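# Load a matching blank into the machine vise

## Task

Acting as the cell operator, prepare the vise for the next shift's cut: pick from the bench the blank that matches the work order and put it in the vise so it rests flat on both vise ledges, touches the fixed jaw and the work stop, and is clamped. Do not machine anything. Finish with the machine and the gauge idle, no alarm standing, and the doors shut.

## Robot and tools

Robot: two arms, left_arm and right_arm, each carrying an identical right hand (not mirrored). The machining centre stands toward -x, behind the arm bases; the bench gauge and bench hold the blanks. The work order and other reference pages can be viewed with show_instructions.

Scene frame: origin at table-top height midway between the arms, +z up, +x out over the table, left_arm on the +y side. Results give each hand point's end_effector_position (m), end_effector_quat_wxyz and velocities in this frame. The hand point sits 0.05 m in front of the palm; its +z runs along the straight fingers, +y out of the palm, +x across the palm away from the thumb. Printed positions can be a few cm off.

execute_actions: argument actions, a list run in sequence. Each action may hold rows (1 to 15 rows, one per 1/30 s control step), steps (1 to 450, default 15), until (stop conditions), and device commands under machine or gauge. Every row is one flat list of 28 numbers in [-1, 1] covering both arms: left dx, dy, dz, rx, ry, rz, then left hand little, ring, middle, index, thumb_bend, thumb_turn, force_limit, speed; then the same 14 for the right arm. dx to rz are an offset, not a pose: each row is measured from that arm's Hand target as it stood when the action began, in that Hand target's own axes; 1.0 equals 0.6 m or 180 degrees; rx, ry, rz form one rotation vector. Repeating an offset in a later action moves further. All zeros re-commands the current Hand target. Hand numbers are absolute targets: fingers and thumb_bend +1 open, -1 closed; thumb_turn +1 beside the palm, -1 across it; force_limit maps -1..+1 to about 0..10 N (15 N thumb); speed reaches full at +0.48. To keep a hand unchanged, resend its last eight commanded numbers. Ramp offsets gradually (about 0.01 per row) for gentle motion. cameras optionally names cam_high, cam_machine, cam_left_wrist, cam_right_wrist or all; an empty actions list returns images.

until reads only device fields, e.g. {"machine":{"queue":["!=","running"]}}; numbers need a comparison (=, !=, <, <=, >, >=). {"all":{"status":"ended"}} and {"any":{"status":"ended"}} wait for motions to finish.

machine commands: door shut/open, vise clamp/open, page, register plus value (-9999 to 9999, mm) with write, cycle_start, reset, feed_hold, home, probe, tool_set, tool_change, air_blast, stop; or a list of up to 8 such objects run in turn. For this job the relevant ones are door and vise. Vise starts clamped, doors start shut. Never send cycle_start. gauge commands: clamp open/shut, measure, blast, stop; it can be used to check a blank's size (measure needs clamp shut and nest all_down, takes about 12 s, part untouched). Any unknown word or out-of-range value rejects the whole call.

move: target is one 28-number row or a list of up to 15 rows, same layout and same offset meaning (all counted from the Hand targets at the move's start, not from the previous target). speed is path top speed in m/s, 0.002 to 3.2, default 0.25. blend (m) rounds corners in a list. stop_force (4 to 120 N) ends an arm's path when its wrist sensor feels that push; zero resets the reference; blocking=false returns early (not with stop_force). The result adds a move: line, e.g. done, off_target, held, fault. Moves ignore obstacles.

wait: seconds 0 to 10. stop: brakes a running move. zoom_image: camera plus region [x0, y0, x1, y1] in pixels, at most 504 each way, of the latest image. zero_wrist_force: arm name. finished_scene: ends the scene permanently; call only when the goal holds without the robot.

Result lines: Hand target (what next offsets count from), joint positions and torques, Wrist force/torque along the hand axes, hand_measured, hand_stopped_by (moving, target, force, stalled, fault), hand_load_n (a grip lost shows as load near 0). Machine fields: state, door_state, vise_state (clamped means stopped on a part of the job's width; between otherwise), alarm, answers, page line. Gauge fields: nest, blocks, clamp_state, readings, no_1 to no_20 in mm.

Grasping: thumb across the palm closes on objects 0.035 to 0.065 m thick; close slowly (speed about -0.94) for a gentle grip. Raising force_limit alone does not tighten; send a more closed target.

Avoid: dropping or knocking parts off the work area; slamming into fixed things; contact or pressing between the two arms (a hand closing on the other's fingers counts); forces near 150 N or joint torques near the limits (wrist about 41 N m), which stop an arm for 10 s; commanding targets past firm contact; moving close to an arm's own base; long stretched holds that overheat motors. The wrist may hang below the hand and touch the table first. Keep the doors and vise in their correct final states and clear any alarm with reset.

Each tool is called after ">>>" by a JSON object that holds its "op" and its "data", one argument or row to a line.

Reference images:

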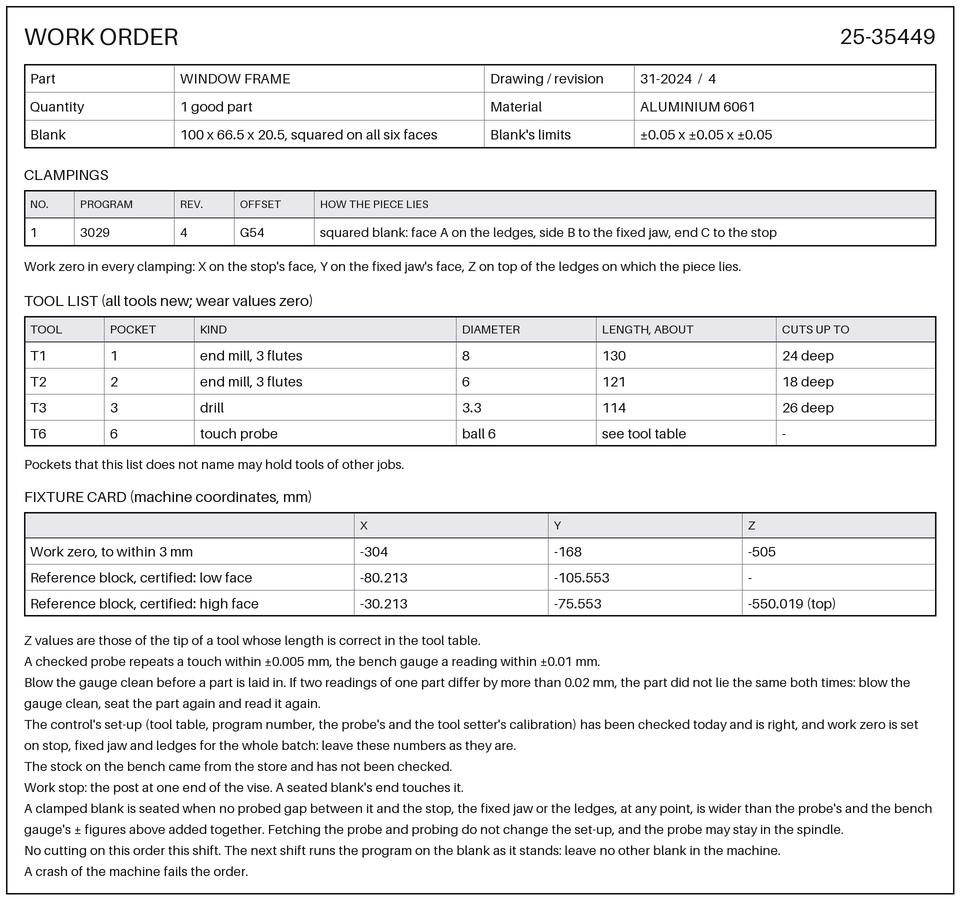

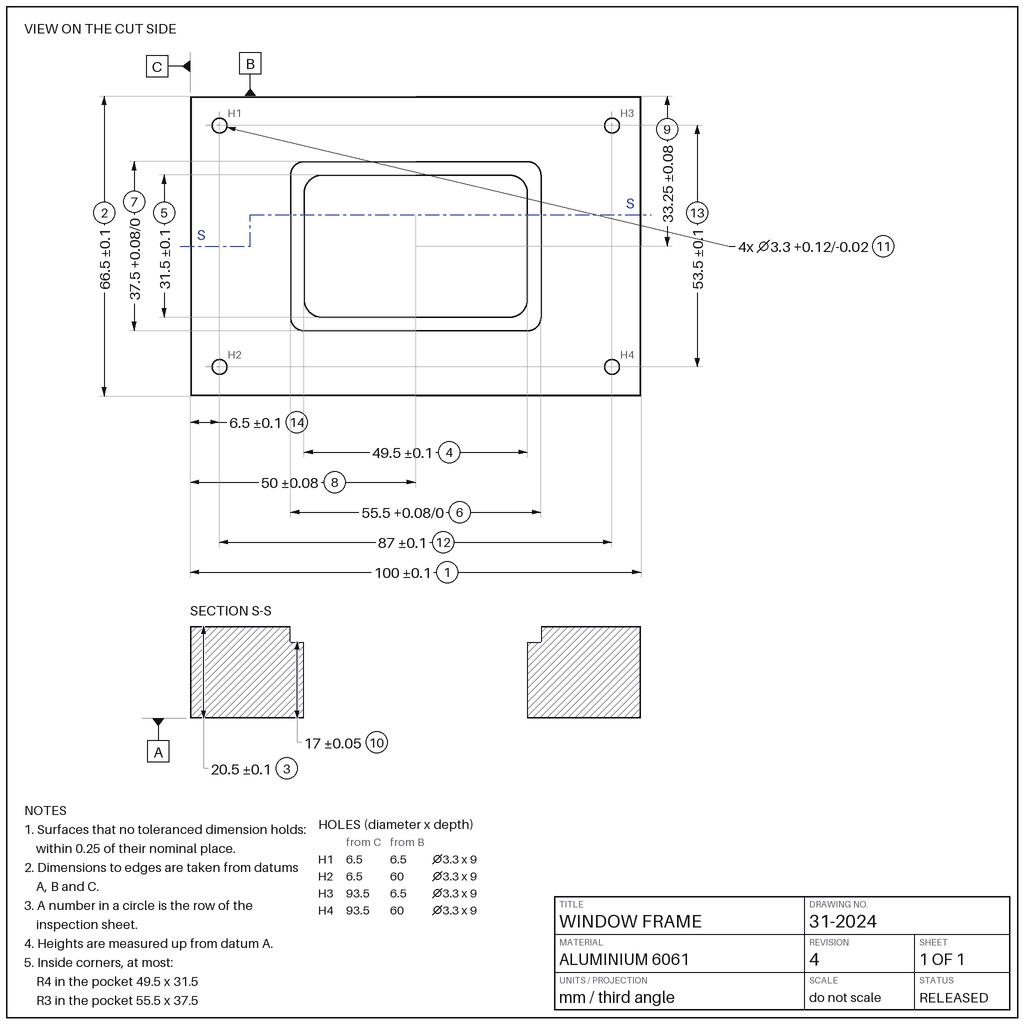

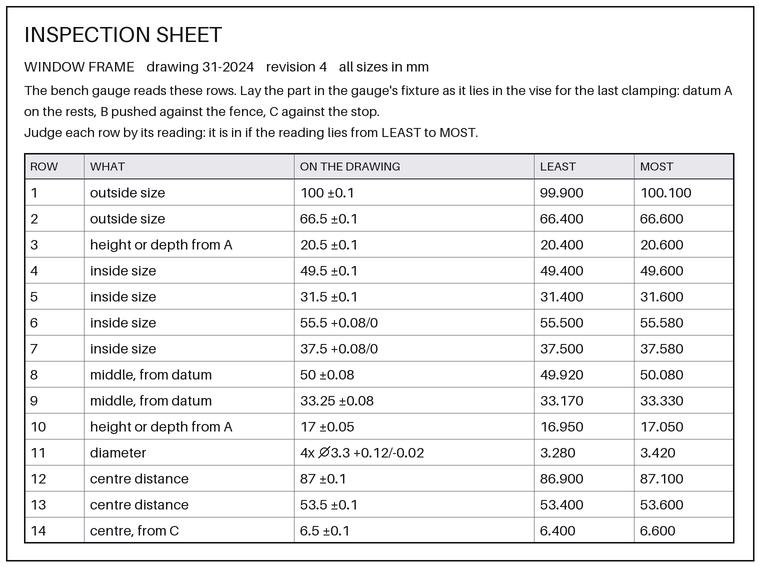

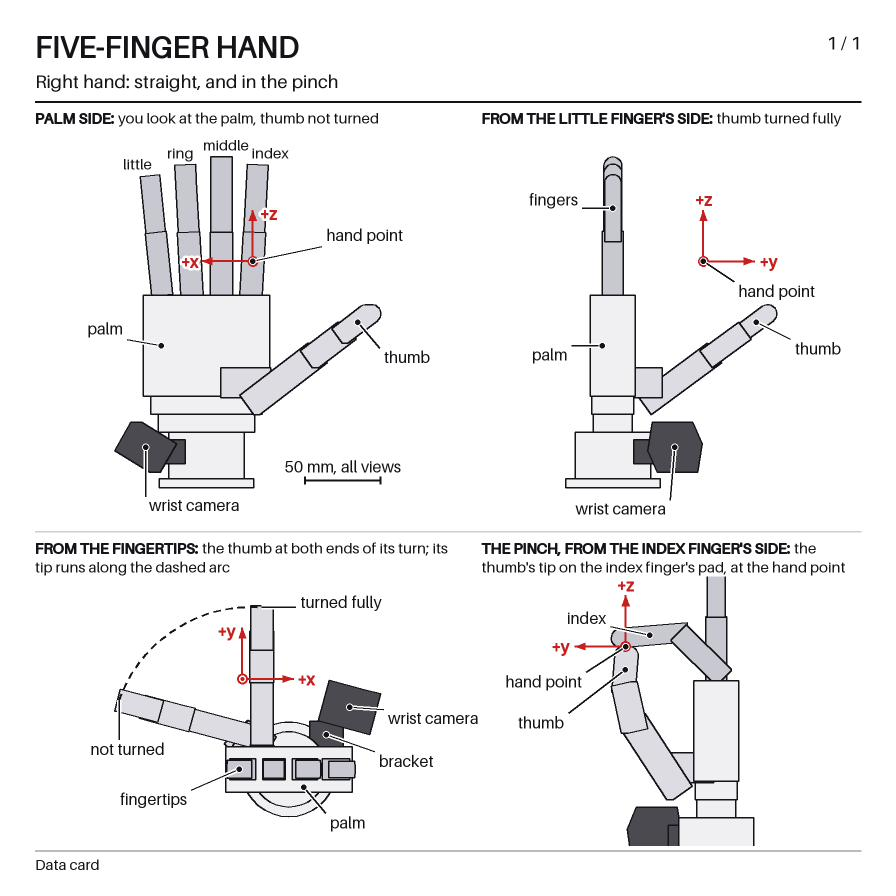

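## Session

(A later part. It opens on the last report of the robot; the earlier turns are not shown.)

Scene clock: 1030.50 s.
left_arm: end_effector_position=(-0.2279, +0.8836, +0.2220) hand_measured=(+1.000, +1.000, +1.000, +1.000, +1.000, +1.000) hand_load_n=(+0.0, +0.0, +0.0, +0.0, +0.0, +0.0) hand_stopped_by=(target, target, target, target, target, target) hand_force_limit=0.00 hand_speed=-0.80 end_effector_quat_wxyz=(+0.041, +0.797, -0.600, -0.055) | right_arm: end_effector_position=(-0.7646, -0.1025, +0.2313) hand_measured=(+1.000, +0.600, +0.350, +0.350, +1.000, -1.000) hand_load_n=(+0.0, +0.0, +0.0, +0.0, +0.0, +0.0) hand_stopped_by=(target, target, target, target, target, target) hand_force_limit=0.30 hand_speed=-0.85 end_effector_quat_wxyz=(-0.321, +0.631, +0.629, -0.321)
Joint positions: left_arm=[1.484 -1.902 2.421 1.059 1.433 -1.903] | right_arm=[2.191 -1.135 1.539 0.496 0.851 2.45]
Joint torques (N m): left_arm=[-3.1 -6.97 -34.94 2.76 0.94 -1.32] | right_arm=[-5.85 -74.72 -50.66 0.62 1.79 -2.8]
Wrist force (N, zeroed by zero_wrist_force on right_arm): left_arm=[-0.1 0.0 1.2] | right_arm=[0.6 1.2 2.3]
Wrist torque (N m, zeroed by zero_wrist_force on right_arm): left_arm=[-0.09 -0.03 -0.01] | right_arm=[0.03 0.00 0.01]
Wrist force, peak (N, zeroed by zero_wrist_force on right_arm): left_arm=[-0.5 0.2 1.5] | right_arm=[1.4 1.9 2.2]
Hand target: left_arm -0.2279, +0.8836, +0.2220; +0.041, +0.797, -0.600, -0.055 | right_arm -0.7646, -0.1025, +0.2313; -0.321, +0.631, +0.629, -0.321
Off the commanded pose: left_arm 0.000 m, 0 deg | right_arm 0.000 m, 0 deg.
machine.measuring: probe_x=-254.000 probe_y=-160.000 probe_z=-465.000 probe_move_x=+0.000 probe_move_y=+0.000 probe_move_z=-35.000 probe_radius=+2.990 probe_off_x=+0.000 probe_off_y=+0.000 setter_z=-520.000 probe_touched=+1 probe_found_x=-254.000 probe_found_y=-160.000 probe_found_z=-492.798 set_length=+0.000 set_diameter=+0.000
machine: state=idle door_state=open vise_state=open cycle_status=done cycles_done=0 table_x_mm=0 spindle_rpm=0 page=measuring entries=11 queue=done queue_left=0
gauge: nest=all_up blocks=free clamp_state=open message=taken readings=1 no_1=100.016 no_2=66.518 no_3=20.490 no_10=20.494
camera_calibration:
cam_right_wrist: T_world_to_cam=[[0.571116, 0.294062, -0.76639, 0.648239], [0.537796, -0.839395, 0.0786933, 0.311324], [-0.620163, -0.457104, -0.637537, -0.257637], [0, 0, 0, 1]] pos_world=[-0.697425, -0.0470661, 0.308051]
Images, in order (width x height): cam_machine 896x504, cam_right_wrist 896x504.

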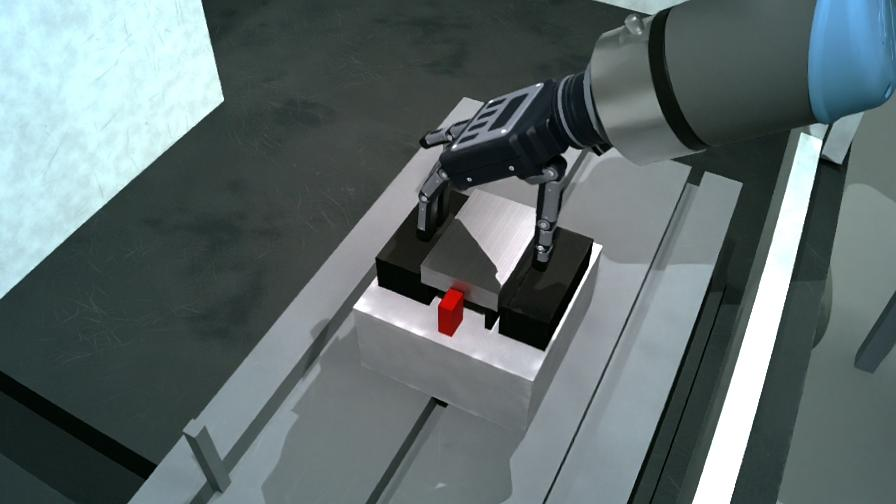

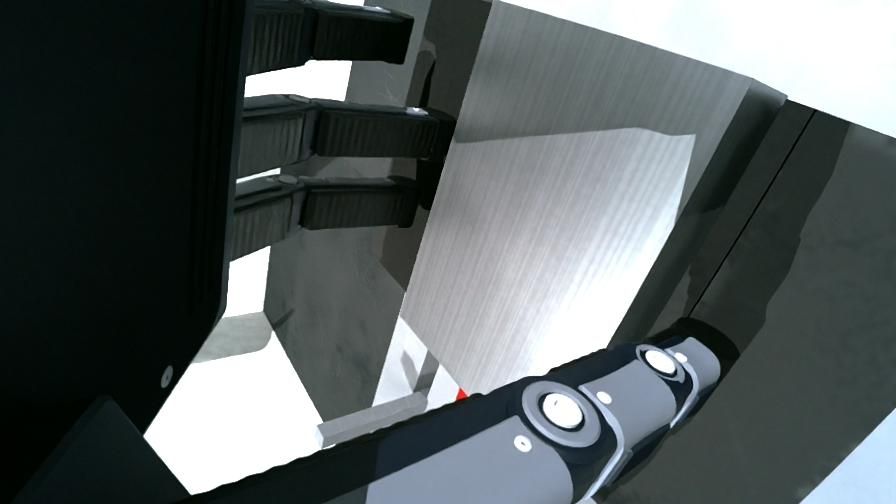

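>>> {"op": "move", "data": {
  "target": [
    [0,0,0,0,0,0,1,1,1,1,1,1,0,-0.8,0,-0.0809,-0.0588,0,0,0,1,0.6,0.35,0.35,1,-1,0.3,-0.85],
    [0,0,0,0,0,0,1,1,1,1,1,1,0,-0.8,0.1342,-0.1264,0.0037,0,0,0,1,0.6,0.35,0.35,1,-1,0.3,-0.85]
  ],
  "speed": [0.05,0.12],
  "blend": [0.01,0],
  "cameras": ["cam_machine","cam_right_wrist"]
}}

>>> {"op": "zoom_image", "data": {
  "camera": "cam_machine",
  "region": [360, 160, 620, 360]
}}

Scene clock: 1088.07 s.
left_arm: end_effector_position=(-0.2279, +0.8836, +0.2220) hand_measured=(+1.000, +1.000, +1.000, +1.000, +1.000, +1.000) hand_load_n=(+0.0, +0.0, +0.0, +0.0, +0.0, -0.5) hand_stopped_by=(target, target, target, target, target, target) hand_force_limit=0.00 hand_speed=-0.80 end_effector_quat_wxyz=(+0.041, +0.797, -0.600, -0.055) | right_arm: end_effector_position=(-0.8108, -0.0219, +0.2913) hand_measured=(+1.000, +0.600, +0.350, +0.350, +1.000, -1.000) hand_load_n=(+0.0, -0.5, +0.0, +0.0, +0.0, +0.0) hand_stopped_by=(target, target, target, target, target, target) hand_force_limit=0.30 hand_speed=-0.85 end_effector_quat_wxyz=(-0.321, +0.631, +0.629, -0.321)
Joint positions: left_arm=[1.484 -1.902 2.421 1.059 1.433 -1.903] | right_arm=[2.18 -1.023 1.257 0.673 0.844 2.439]
Joint torques (N m): left_arm=[-3.03 -6.52 -34.73 2.82 0.84 -1.33] | right_arm=[-15.04 -70.29 -56.45 4.2 -3.75 -3.03]
Wrist force (N, zeroed by zero_wrist_force on right_arm): left_arm=[-0.2 0.2 1.1] | right_arm=[1.1 1.3 1.8]
Wrist torque (N m, zeroed by zero_wrist_force on right_arm): left_arm=[-0.05 0.00 -0.01] | right_arm=[0.04 -0.08 0.40]
Wrist force, peak (N, zeroed by zero_wrist_force on right_arm): left_arm=[-0.5 -0.1 1.5] | right_arm=[0.7 2.2 2.4]
Hand target: left_arm -0.2279, +0.8836, +0.2220; +0.041, +0.797, -0.600, -0.055 | right_arm -0.8109, -0.0219, +0.2913; -0.321, +0.631, +0.629, -0.321
Off the commanded pose: left_arm 0.000 m, 0 deg | right_arm 0.000 m, 0 deg.
machine.measuring: probe_x=-254.000 probe_y=-160.000 probe_z=-465.000 probe_move_x=+0.000 probe_move_y=+0.000 probe_move_z=-35.000 probe_radius=+2.990 probe_off_x=+0.000 probe_off_y=+0.000 setter_z=-520.000 probe_touched=+1 probe_found_x=-254.000 probe_found_y=-160.000 probe_found_z=-492.798 set_length=+0.000 set_diameter=+0.000
machine: state=idle door_state=open vise_state=open cycle_status=done cycles_done=0 table_x_mm=0 spindle_rpm=0 page=measuring entries=11 queue=done queue_left=0
gauge: nest=all_up blocks=free clamp_state=open message=taken readings=1 no_1=100.016 no_2=66.518 no_3=20.490 no_10=20.494
move: done
camera_calibration:
cam_right_wrist: T_world_to_cam=[[0.57104, 0.294101, -0.766432, 0.696787], [0.537806, -0.839397, 0.0785997, 0.399153], [-0.620224, -0.457075, -0.637498, -0.211318], [0, 0, 0, 1]] pos_world=[-0.743625, 0.0335338, 0.367952]
Images, in order (width x height): cam_machine 896x504, cam_right_wrist 896x504.

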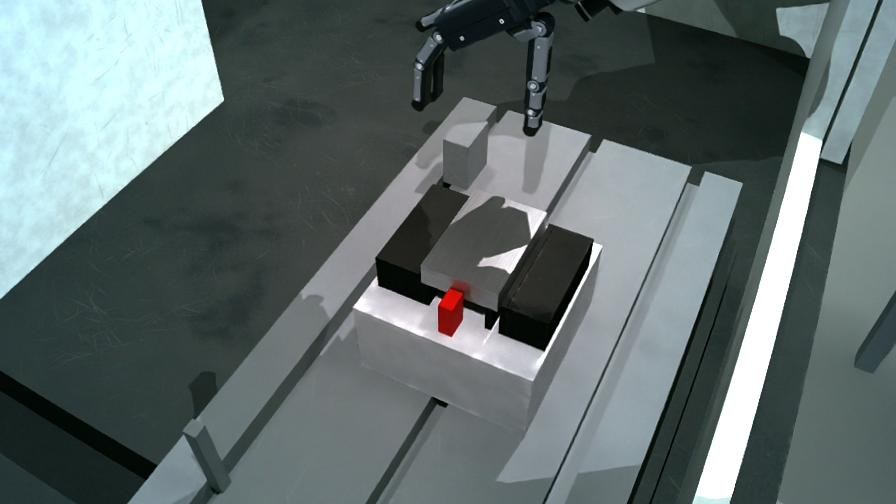

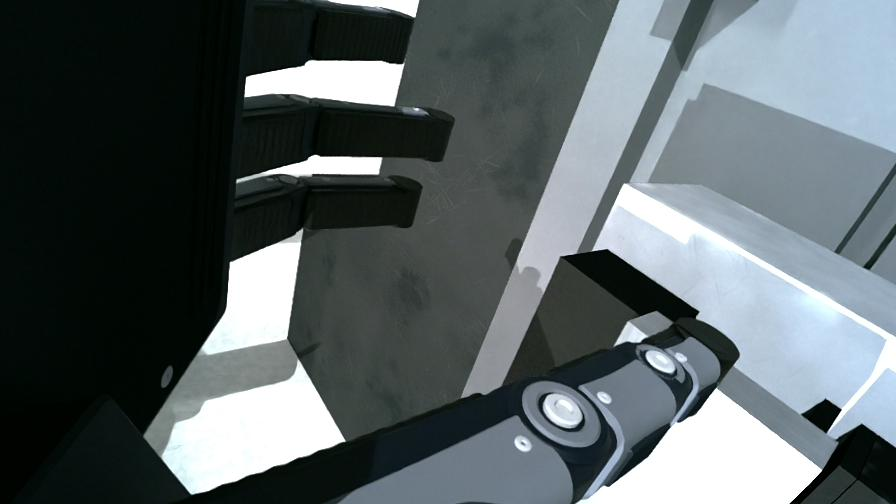

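Scaled by 1.938.

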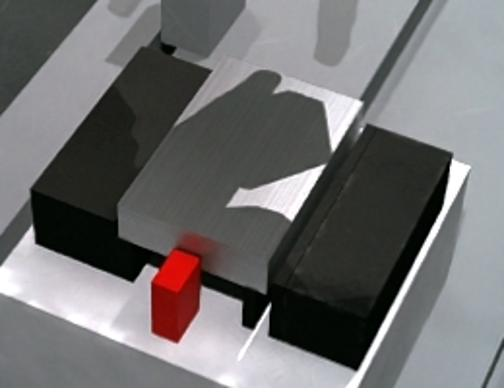

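>>> {"op": "move", "data": {
  "target": [0,0,0,0,0,0,1,1,1,1,1,1,0,-0.8,0,0.0793,0.0576,0,0,0,1,0.6,0.35,0.35,1,-1,0.3,-0.85],
  "speed": 0.06,
  "stop_force": 8,
  "cameras": ["cam_machine","cam_right_wrist"]
}}

>>> {"op": "zoom_image", "data": {
  "camera": "cam_machine",
  "region": [360, 100, 620, 360]
}}

Scene clock: 1109.07 s.
left_arm: end_effector_position=(-0.2279, +0.8836, +0.2220) hand_measured=(+1.000, +1.000, +1.000, +1.000, +1.000, +1.000) hand_load_n=(+0.0, +0.0, +0.0, +0.0, +0.0, +0.5) hand_stopped_by=(target, target, target, target, target, target) hand_force_limit=0.00 hand_speed=-0.80 end_effector_quat_wxyz=(+0.041, +0.797, -0.600, -0.055) | right_arm: end_effector_position=(-0.8108, -0.0219, +0.2325) hand_measured=(+1.000, +0.600, +0.350, +0.350, +1.000, -1.000) hand_load_n=(+0.0, +0.0, +0.0, -0.5, +0.0, +0.0) hand_stopped_by=(target, target, target, target, target, target) hand_force_limit=0.30 hand_speed=-0.85 end_effector_quat_wxyz=(-0.321, +0.631, +0.629, -0.321)
Joint positions: left_arm=[1.484 -1.902 2.421 1.059 1.433 -1.903] | right_arm=[2.18 -0.995 1.32 0.582 0.844 2.439]
Joint torques (N m): left_arm=[-4.64 -5.79 -35 2.74 1.01 -1.07] | right_arm=[-13.03 -71.04 -29.26 -0.02 -3.81 3.1]
Wrist force (N, zeroed by zero_wrist_force on right_arm): left_arm=[-0.3 -0.1 1.2] | right_arm=[1.2 0.8 2.1]
Wrist torque (N m, zeroed by zero_wrist_force on right_arm): left_arm=[-0.10 0.01 -0.02] | right_arm=[-0.02 -0.10 0.38]
Wrist force, peak (N, zeroed by zero_wrist_force on right_arm): left_arm=[-0.5 0.3 1.5] | right_arm=[1.3 1.3 2.6]
Hand target: left_arm -0.2279, +0.8836, +0.2220; +0.041, +0.797, -0.600, -0.055 | right_arm -0.8108, -0.0219, +0.2325; -0.321, +0.631, +0.629, -0.321
Off the commanded pose: left_arm 0.000 m, 0 deg | right_arm 0.000 m, 0 deg.
machine.measuring: probe_x=-254.000 probe_y=-160.000 probe_z=-465.000 probe_move_x=+0.000 probe_move_y=+0.000 probe_move_z=-35.000 probe_radius=+2.990 probe_off_x=+0.000 probe_off_y=+0.000 setter_z=-520.000 probe_touched=+1 probe_found_x=-254.000 probe_found_y=-160.000 probe_found_z=-492.798 set_length=+0.000 set_diameter=+0.000
machine: state=idle door_state=open vise_state=open cycle_status=done cycles_done=0 table_x_mm=0 spindle_rpm=0 page=measuring entries=11 queue=done queue_left=0
gauge: nest=all_up blocks=free clamp_state=open message=taken readings=1 no_1=100.016 no_2=66.518 no_3=20.490 no_10=20.494
move: done
camera_calibration:
cam_right_wrist: T_world_to_cam=[[0.571116, 0.294062, -0.76639, 0.651737], [0.537796, -0.839395, 0.0786933, 0.403822], [-0.620163, -0.457104, -0.637537, -0.248699], [0, 0, 0, 1]] pos_world=[-0.743625, 0.0336339, 0.309151]
Images, in order (width x height): cam_machine 896x504, cam_right_wrist 896x504.

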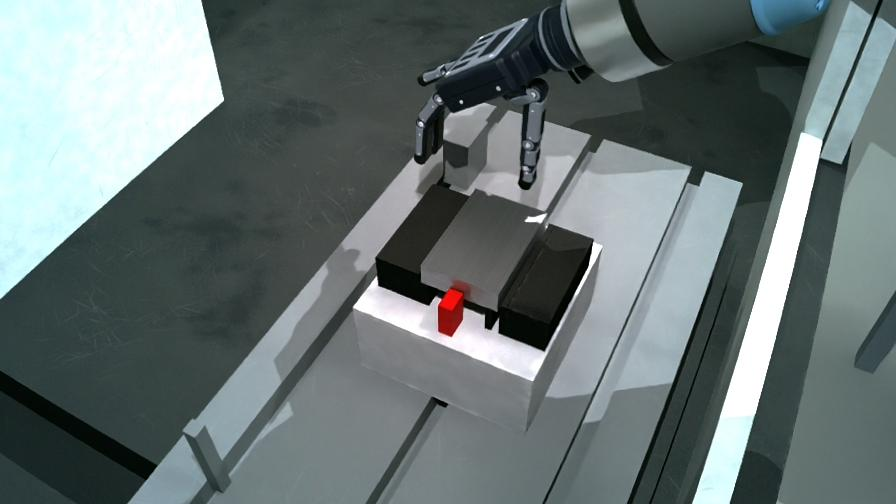

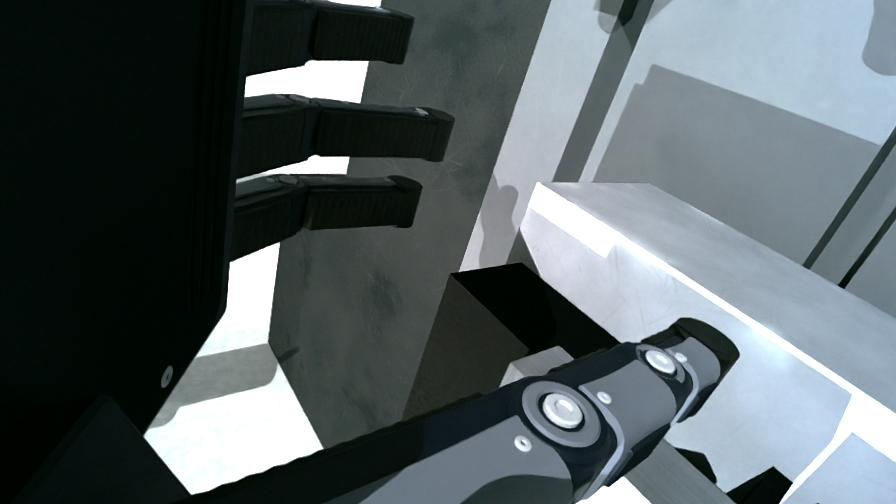

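Scaled by 1.938.

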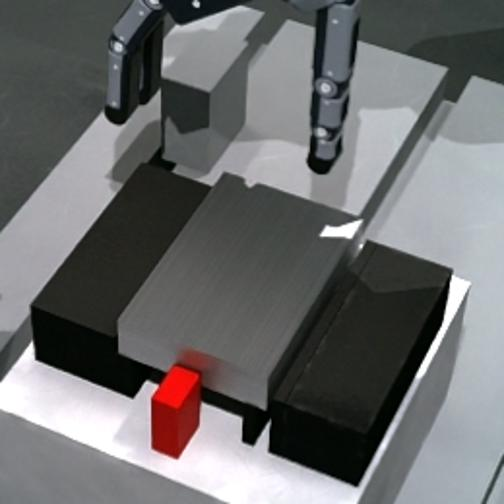

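>>> {"op": "move", "data": {
  "target": [0,0,0,0,0,0,1,1,1,1,1,1,0,-0.8,-0.05,0,0,0,0,0,1,0.6,0.35,0.35,1,-1,0.3,-0.85],
  "speed": 0.012,
  "stop_force": 5,
  "cameras": ["cam_machine"]
}}

>>> {"op": "zoom_image", "data": {
  "camera": "cam_machine",
  "region": [360, 100, 620, 360]
}}

Scene clock: 1122.47 s.
left_arm: end_effector_position=(-0.2279, +0.8836, +0.2220) hand_measured=(+1.000, +1.000, +1.000, +1.000, +1.000, +1.000) hand_load_n=(+0.0, +0.0, +0.0, +0.0, +0.0, +0.0) hand_stopped_by=(target, target, target, target, target, target) hand_force_limit=0.00 hand_speed=-0.80 end_effector_quat_wxyz=(+0.041, +0.797, -0.600, -0.055) | right_arm: end_effector_position=(-0.8109, -0.0481, +0.2325) hand_measured=(+1.000, +0.600, +0.350, +0.350, +1.000, -1.000) hand_load_n=(+0.0, +0.0, -0.5, +0.0, +0.0, -7.5) hand_stopped_by=(target, target, target, target, target, target) hand_force_limit=0.30 hand_speed=-0.85 end_effector_quat_wxyz=(-0.321, +0.631, +0.629, -0.321)
Joint positions: left_arm=[1.484 -1.902 2.421 1.059 1.433 -1.903] | right_arm=[2.2 -1.026 1.367 0.552 0.856 2.459]
Joint torques (N m): left_arm=[-4.17 -6.48 -34.97 2.72 0.83 -1.23] | right_arm=[-13.83 -68.84 -51.66 5.31 -5.14 -2.85]
Wrist force (N, zeroed by zero_wrist_force on right_arm): left_arm=[-0.1 0.0 1.1] | right_arm=[5.8 1.4 1.7]
Wrist torque (N m, zeroed by zero_wrist_force on right_arm): left_arm=[-0.08 -0.02 -0.01] | right_arm=[0.05 -0.23 -0.04]
Wrist force, peak (N, zeroed by zero_wrist_force on right_arm): left_arm=[-0.4 0.3 1.5] | right_arm=[7.7 1.5 1.8]
Hand target: left_arm -0.2279, +0.8836, +0.2220; +0.041, +0.797, -0.600, -0.055 | right_arm -0.8109, -0.0481, +0.2325; -0.321, +0.631, +0.629, -0.321 (not the last commanded pose)
Off the commanded pose: left_arm 0.000 m, 0 deg | right_arm 0.004 m, 0 deg.
machine.measuring: probe_x=-254.000 probe_y=-160.000 probe_z=-465.000 probe_move_x=+0.000 probe_move_y=+0.000 probe_move_z=-35.000 probe_radius=+2.990 probe_off_x=+0.000 probe_off_y=+0.000 setter_z=-520.000 probe_touched=+1 probe_found_x=-254.000 probe_found_y=-160.000 probe_found_z=-492.798 set_length=+0.000 set_diameter=+0.000
machine: state=idle door_state=open vise_state=open cycle_status=done cycles_done=0 table_x_mm=0 spindle_rpm=0 page=measuring entries=11 queue=done queue_left=0
gauge: nest=all_up blocks=free clamp_state=open message=taken readings=1 no_1=100.016 no_2=66.518 no_3=20.490 no_10=20.494
move: contact (right_arm)
Images, in order (width x height): cam_machine 896x504.

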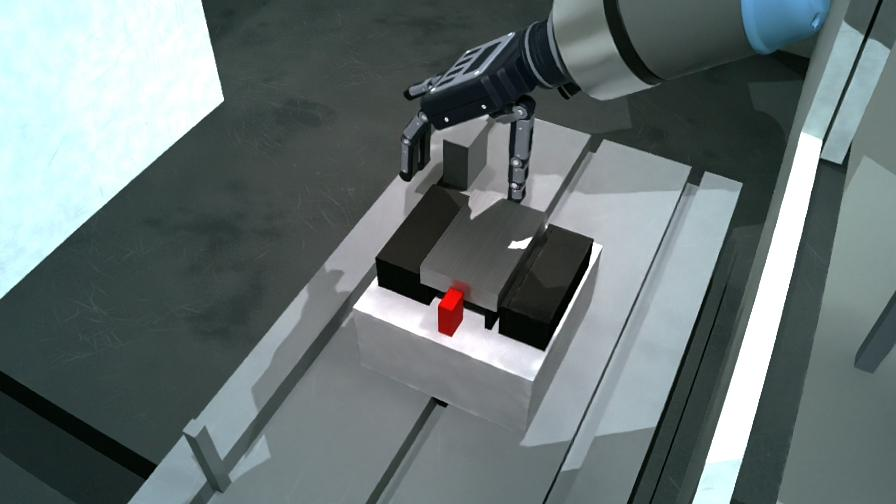

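Scaled by 1.938.

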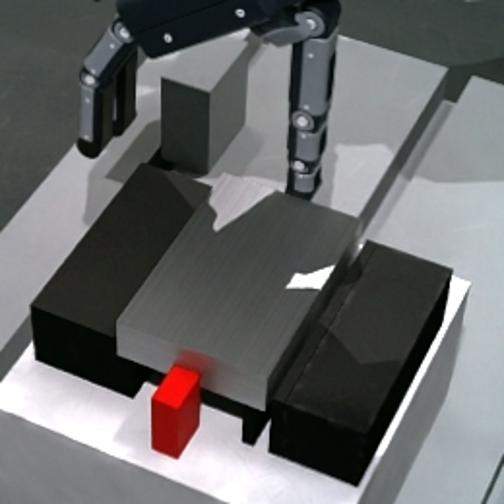

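>>> {"op": "move", "data": {
  "target": [0,0,0,0,0,0,1,1,1,1,1,1,0,-0.8,-0.0133,0,0,0,0,0,1,0.6,0.35,0.35,1,-1,0.3,-0.85],
  "speed": 0.01,
  "stop_force": 6,
  "cameras": ["cam_machine"]
}}

Scene clock: 1150.57 s.
left_arm: end_effector_position=(-0.2279, +0.8836, +0.2220) hand_measured=(+1.000, +1.000, +1.000, +1.000, +1.000, +1.000) hand_load_n=(+0.0, +0.0, +0.0, +0.0, +0.0, +0.0) hand_stopped_by=(target, target, target, target, target, target) hand_force_limit=0.00 hand_speed=-0.80 end_effector_quat_wxyz=(+0.041, +0.797, -0.600, -0.055) | right_arm: end_effector_position=(-0.8108, -0.0494, +0.2325) hand_measured=(+1.000, +0.600, +0.350, +0.350, +1.000, -1.000) hand_load_n=(+0.0, +0.0, +0.0, +0.0, +0.5, -15.5) hand_stopped_by=(target, target, target, target, target, target) hand_force_limit=0.30 hand_speed=-0.85 end_effector_quat_wxyz=(-0.321, +0.631, +0.629, -0.321)
Joint positions: left_arm=[1.484 -1.902 2.421 1.059 1.433 -1.903] | right_arm=[2.201 -1.027 1.369 0.551 0.857 2.46]
Joint torques (N m): left_arm=[-4.67 -7.02 -34.74 2.79 1.05 -1.14] | right_arm=[-9.26 -68.31 -48.97 6.37 -5.9 -2.18]
Wrist force (N, zeroed by zero_wrist_force on right_arm): left_arm=[-0.4 0.3 0.9] | right_arm=[10.7 1.9 1.2]
Wrist torque (N m, zeroed by zero_wrist_force on right_arm): left_arm=[-0.02 0.02 -0.02] | right_arm=[0.09 -0.36 -0.28]
Wrist force, peak (N, zeroed by zero_wrist_force on right_arm): left_arm=[-0.3 0.2 1.5] | right_arm=[15.3 1.4 0.6]
Hand target: left_arm -0.2279, +0.8836, +0.2220; +0.041, +0.797, -0.600, -0.055 | right_arm -0.8108, -0.0494, +0.2325; -0.321, +0.631, +0.629, -0.321 (not the last commanded pose)
Off the commanded pose: left_arm 0.000 m, 0 deg | right_arm 0.007 m, 0 deg.
machine.measuring: probe_x=-254.000 probe_y=-160.000 probe_z=-465.000 probe_move_x=+0.000 probe_move_y=+0.000 probe_move_z=-35.000 probe_radius=+2.990 probe_off_x=+0.000 probe_off_y=+0.000 setter_z=-520.000 probe_touched=+1 probe_found_x=-254.000 probe_found_y=-160.000 probe_found_z=-492.798 set_length=+0.000 set_diameter=+0.000
machine: state=idle door_state=open vise_state=open cycle_status=done cycles_done=0 table_x_mm=0 spindle_rpm=0 page=measuring entries=11 queue=done queue_left=0
gauge: nest=all_up blocks=free clamp_state=open message=taken readings=1 no_1=100.016 no_2=66.518 no_3=20.490 no_10=20.494
move: contact (right_arm)
Images, in order (width x height): cam_machine 896x504.

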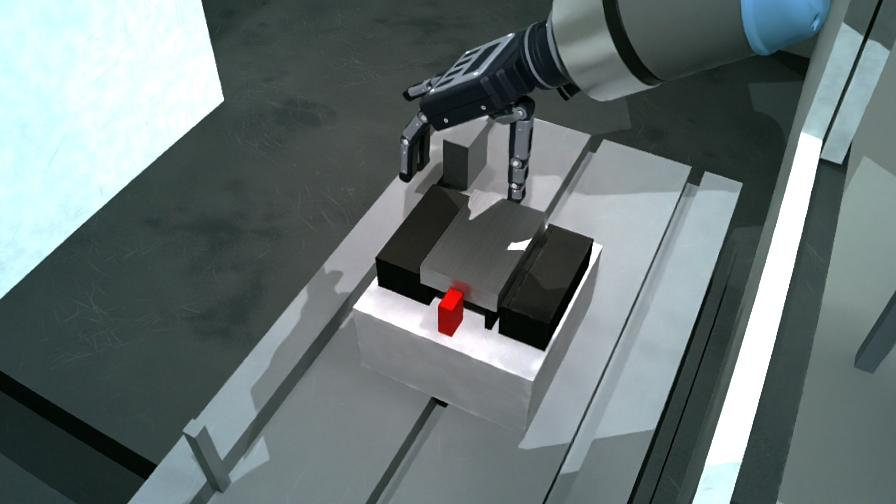

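>>> {"op": "zoom_image", "data": {
  "camera": "cam_machine",
  "region": [350, 160, 620, 360]
}}

Scaled by 1.867.

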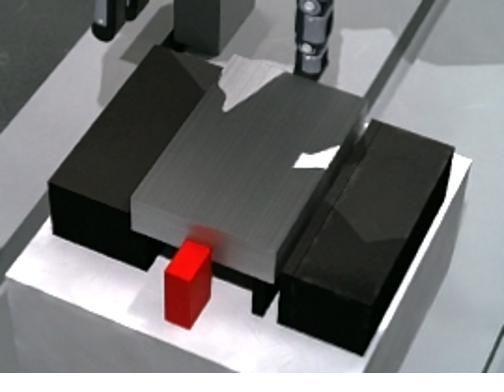

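>>> {"op": "execute_actions", "data": {
  "actions": [
    {"machine":{"vise":"clamp"},"rows":[[0,0,0,0,0,0,1,1,1,1,1,1,0,-0.8,0,0,0,0,0,0,1,0.6,0.35,0.35,1,-1,0.3,-0.85]],"steps":75}
  ],
  "cameras": ["cam_machine"]
}}

Scene clock: 1164.57 s.
left_arm: end_effector_position=(-0.2279, +0.8836, +0.2220) hand_measured=(+1.000, +1.000, +1.000, +1.000, +1.000, +1.000) hand_load_n=(+0.0, +0.0, +0.0, +0.0, +0.0, +0.0) hand_stopped_by=(target, target, target, target, target, target) hand_force_limit=0.00 hand_speed=-0.80 end_effector_quat_wxyz=(+0.041, +0.797, -0.600, -0.055) | right_arm: end_effector_position=(-0.8109, -0.0494, +0.2325) hand_measured=(+1.000, +0.600, +0.350, +0.350, +0.998, -1.000) hand_load_n=(+0.0, +0.0, +0.5, +0.0, -7.5, -15.0) hand_stopped_by=(target, target, target, target, target, target) hand_force_limit=0.30 hand_speed=-0.85 end_effector_quat_wxyz=(-0.321, +0.631, +0.629, -0.321)
Joint positions: left_arm=[1.484 -1.902 2.421 1.059 1.433 -1.903] | right_arm=[2.201 -1.027 1.369 0.551 0.857 2.46]
Joint torques (N m): left_arm=[-3.8 -7.61 -35.61 2.87 1.02 -1.1] | right_arm=[-6.56 -67.81 -26.3 3 -0.68 -2.3]
Wrist force (N, zeroed by zero_wrist_force on right_arm): left_arm=[-0.1 -0.2 1.2] | right_arm=[10.4 -1.6 6.2]
Wrist torque (N m, zeroed by zero_wrist_force on right_arm): left_arm=[-0.12 -0.03 -0.02] | right_arm=[0.21 -0.35 -0.31]
Wrist force, peak (N, zeroed by zero_wrist_force on right_arm): left_arm=[-0.2 0.3 1.6] | right_arm=[11.0 -1.9 6.5]
Hand target: left_arm -0.2279, +0.8836, +0.2220; +0.041, +0.797, -0.600, -0.055 | right_arm -0.8108, -0.0494, +0.2325; -0.321, +0.631, +0.629, -0.321
Off the commanded pose: left_arm 0.000 m, 0 deg | right_arm 0.000 m, 0 deg.
machine.measuring: probe_x=-254.000 probe_y=-160.000 probe_z=-465.000 probe_move_x=+0.000 probe_move_y=+0.000 probe_move_z=-35.000 probe_radius=+2.990 probe_off_x=+0.000 probe_off_y=+0.000 setter_z=-520.000 probe_touched=+1 probe_found_x=-254.000 probe_found_y=-160.000 probe_found_z=-492.798 set_length=+0.000 set_diameter=+0.000
machine: state=idle door_state=open vise_state=clamped cycle_status=done cycles_done=0 table_x_mm=0 spindle_rpm=0 page=measuring entries=11 queue=done queue_left=0
gauge: nest=all_up blocks=free clamp_state=open message=taken readings=1 no_1=100.016 no_2=66.518 no_3=20.490 no_10=20.494
Images, in order (width x height): cam_machine 896x504.

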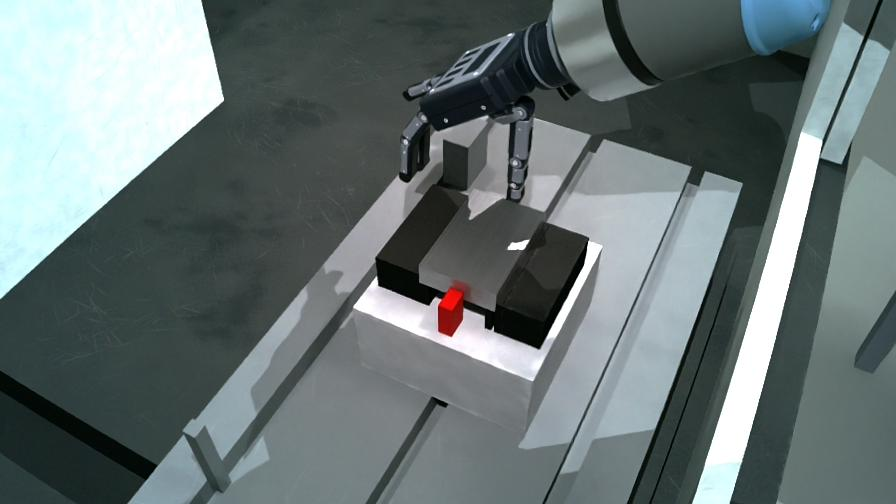

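>>> {"op": "move", "data": {
  "target": [
    [0,0,0,0,0,0,1,1,1,1,1,1,0,-0.8,0.05,0,0,0,0,0,1,0.6,0.35,0.35,1,-1,0.3,-0.85],
    [0,0,0,0,0,0,1,1,1,1,1,1,0,-0.8,0.05,-0.1189,-0.1483,0,0,0,1,0.6,0.35,0.35,1,-1,0.3,-0.85],
    [0,0,0,0,0,0,1,1,1,1,1,1,0,-0.8,0.0823,0.1008,-0.6704,0,0,0,1,0.6,0.35,0.35,1,-1,0.3,-0.85]
  ],
  "speed": [0.05,0.12,0.25],
  "blend": [0,0.04,0],
  "cameras": ["cam_machine"]
}}

>>> {"op": "move", "data": {
  "target": [0,0,0,0,0,0,1,1,1,1,1,1,0,-0.8,0.0833,0.2535,-0.4338,0,0.1348,0.098,1,0.6,0.35,0.35,1,-1,0.3,-0.85],
  "speed": 0.25,
  "cameras": ["cam_machine","cam_high"]
}}

Scene clock: 1183.77 s.
left_arm: end_effector_position=(-0.2279, +0.8836, +0.2220) hand_measured=(+1.000, +1.000, +1.000, +1.000, +1.000, +1.000) hand_load_n=(+0.0, +0.0, +0.0, +0.0, +0.0, +0.0) hand_stopped_by=(target, target, target, target, target, target) hand_force_limit=0.00 hand_speed=-0.80 end_effector_quat_wxyz=(+0.041, +0.797, -0.600, -0.055) | right_arm: end_effector_position=(-0.4500, -0.0007, +0.4202) hand_measured=(+1.000, +0.600, +0.350, +0.350, +1.000, -1.000) hand_load_n=(+0.0, +0.0, +0.0, +0.0, +0.0, +0.0) hand_stopped_by=(target, target, target, target, target, target) hand_force_limit=0.30 hand_speed=-0.85 end_effector_quat_wxyz=(-0.321, +0.631, +0.629, -0.321)
Joint positions: left_arm=[1.484 -1.902 2.421 1.059 1.433 -1.903] | right_arm=[1.666 -1.329 1.567 1.207 0.635 1.728]
Joint torques (N m): left_arm=[-3.89 -6.41 -35.58 2.6 1.05 -1.3] | right_arm=[-13.81 -67.69 -28.44 6.1 -4.23 -2.7]
Wrist force (N, zeroed by zero_wrist_force on right_arm): left_arm=[-0.3 0.1 1.0] | right_arm=[0.9 1.5 1.8]
Wrist torque (N m, zeroed by zero_wrist_force on right_arm): left_arm=[-0.06 0.01 -0.02] | right_arm=[0.07 -0.07 0.42]
Wrist force, peak (N, zeroed by zero_wrist_force on right_arm): left_arm=[-0.8 0.2 1.4] | right_arm=[10.9 -2.3 6.9]
Hand target: left_arm -0.2279, +0.8836, +0.2220; +0.041, +0.797, -0.600, -0.055 | right_arm -0.4499, -0.0007, +0.4202; -0.321, +0.631, +0.629, -0.321
Off the commanded pose: left_arm 0.000 m, 0 deg | right_arm 0.000 m, 0 deg.
machine.measuring: probe_x=-254.000 probe_y=-160.000 probe_z=-465.000 probe_move_x=+0.000 probe_move_y=+0.000 probe_move_z=-35.000 probe_radius=+2.990 probe_off_x=+0.000 probe_off_y=+0.000 setter_z=-520.000 probe_touched=+1 probe_found_x=-254.000 probe_found_y=-160.000 probe_found_z=-492.798 set_length=+0.000 set_diameter=+0.000
machine: state=idle door_state=open vise_state=clamped cycle_status=done cycles_done=0 table_x_mm=0 spindle_rpm=0 page=measuring entries=11 queue=done queue_left=0
gauge: nest=all_up blocks=free clamp_state=open message=taken readings=1 no_1=100.016 no_2=66.518 no_3=20.490 no_10=20.494
move: done
Images, in order (width x height): cam_machine 896x504.

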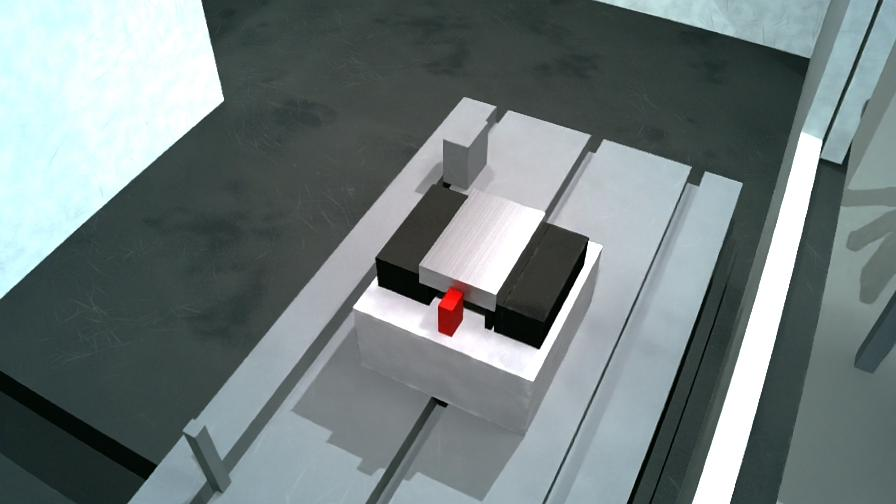

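Scene clock: 1185.67 s.
left_arm: end_effector_position=(-0.2279, +0.8836, +0.2220) hand_measured=(+1.000, +1.000, +1.000, +1.000, +1.000, +1.000) hand_load_n=(+0.0, +0.0, +0.0, +0.0, +0.0, +0.0) hand_stopped_by=(target, target, target, target, target, target) hand_force_limit=0.00 hand_speed=-0.80 end_effector_quat_wxyz=(+0.041, +0.797, -0.600, -0.055) | right_arm: end_effector_position=(-0.1500, +0.0486, +0.4503) hand_measured=(+1.000, +0.600, +0.350, +0.350, +1.000, -1.000) hand_load_n=(-0.5, +0.0, +0.0, +0.0, +0.0, +0.0) hand_stopped_by=(target, target, target, target, target, target) hand_force_limit=0.30 hand_speed=-0.85 end_effector_quat_wxyz=(-0.393, +0.772, +0.445, -0.227)
Joint positions: left_arm=[1.484 -1.902 2.421 1.059 1.433 -1.903] | right_arm=[1.113 -1.48 1.7 1.266 0.632 1.677]
Joint torques (N m): left_arm=[-4.88 -6.84 -35.79 3.1 0.94 -1.17] | right_arm=[-14.93 -47.89 -52.68 6.24 -4.87 -3.47]
Wrist force (N, zeroed by zero_wrist_force on right_arm): left_arm=[0.1 0.2 1.1] | right_arm=[0.1 0.6 2.2]
Wrist torque (N m, zeroed by zero_wrist_force on right_arm): left_arm=[-0.05 -0.06 0.01] | right_arm=[-0.06 -0.04 0.37]
Wrist force, peak (N, zeroed by zero_wrist_force on right_arm): left_arm=[-0.1 0.0 1.5] | right_arm=[0.6 0.8 3.2]
Hand target: left_arm -0.2279, +0.8836, +0.2220; +0.041, +0.797, -0.600, -0.055 | right_arm -0.1498, +0.0486, +0.4503; -0.393, +0.772, +0.445, -0.227
Off the commanded pose: left_arm 0.000 m, 0 deg | right_arm 0.000 m, 0 deg.
machine.measuring: probe_x=-254.000 probe_y=-160.000 probe_z=-465.000 probe_move_x=+0.000 probe_move_y=+0.000 probe_move_z=-35.000 probe_radius=+2.990 probe_off_x=+0.000 probe_off_y=+0.000 setter_z=-520.000 probe_touched=+1 probe_found_x=-254.000 probe_found_y=-160.000 probe_found_z=-492.798 set_length=+0.000 set_diameter=+0.000
machine: state=idle door_state=open vise_state=clamped cycle_status=done cycles_done=0 table_x_mm=0 spindle_rpm=0 page=measuring entries=11 queue=done queue_left=0
gauge: nest=all_up blocks=free clamp_state=open message=taken readings=1 no_1=100.016 no_2=66.518 no_3=20.490 no_10=20.494
move: done
Images, in order (width x height): cam_high 896x504, cam_machine 896x504.

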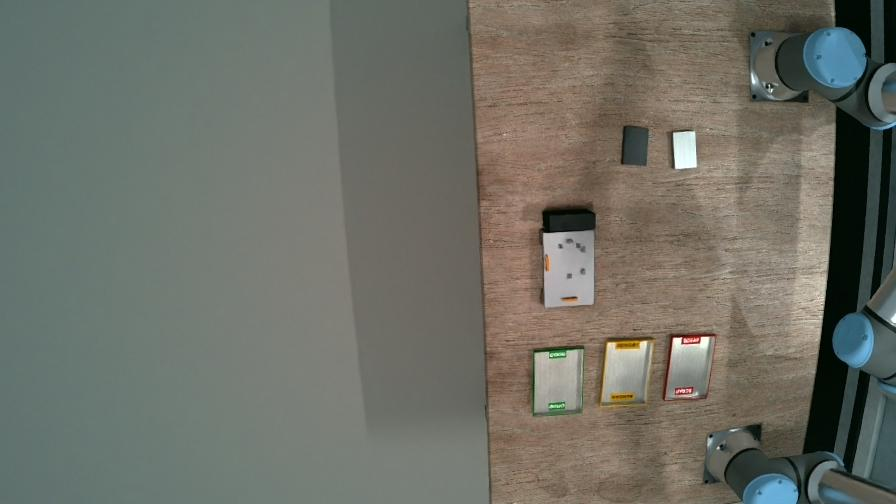

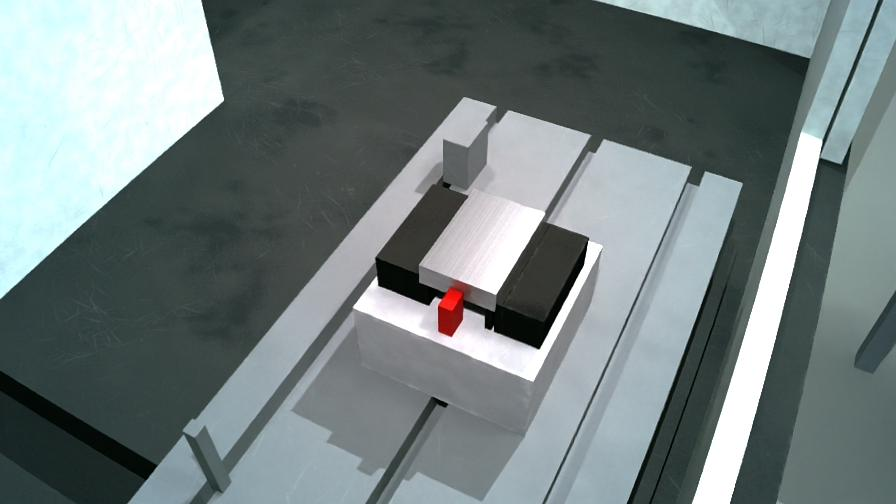

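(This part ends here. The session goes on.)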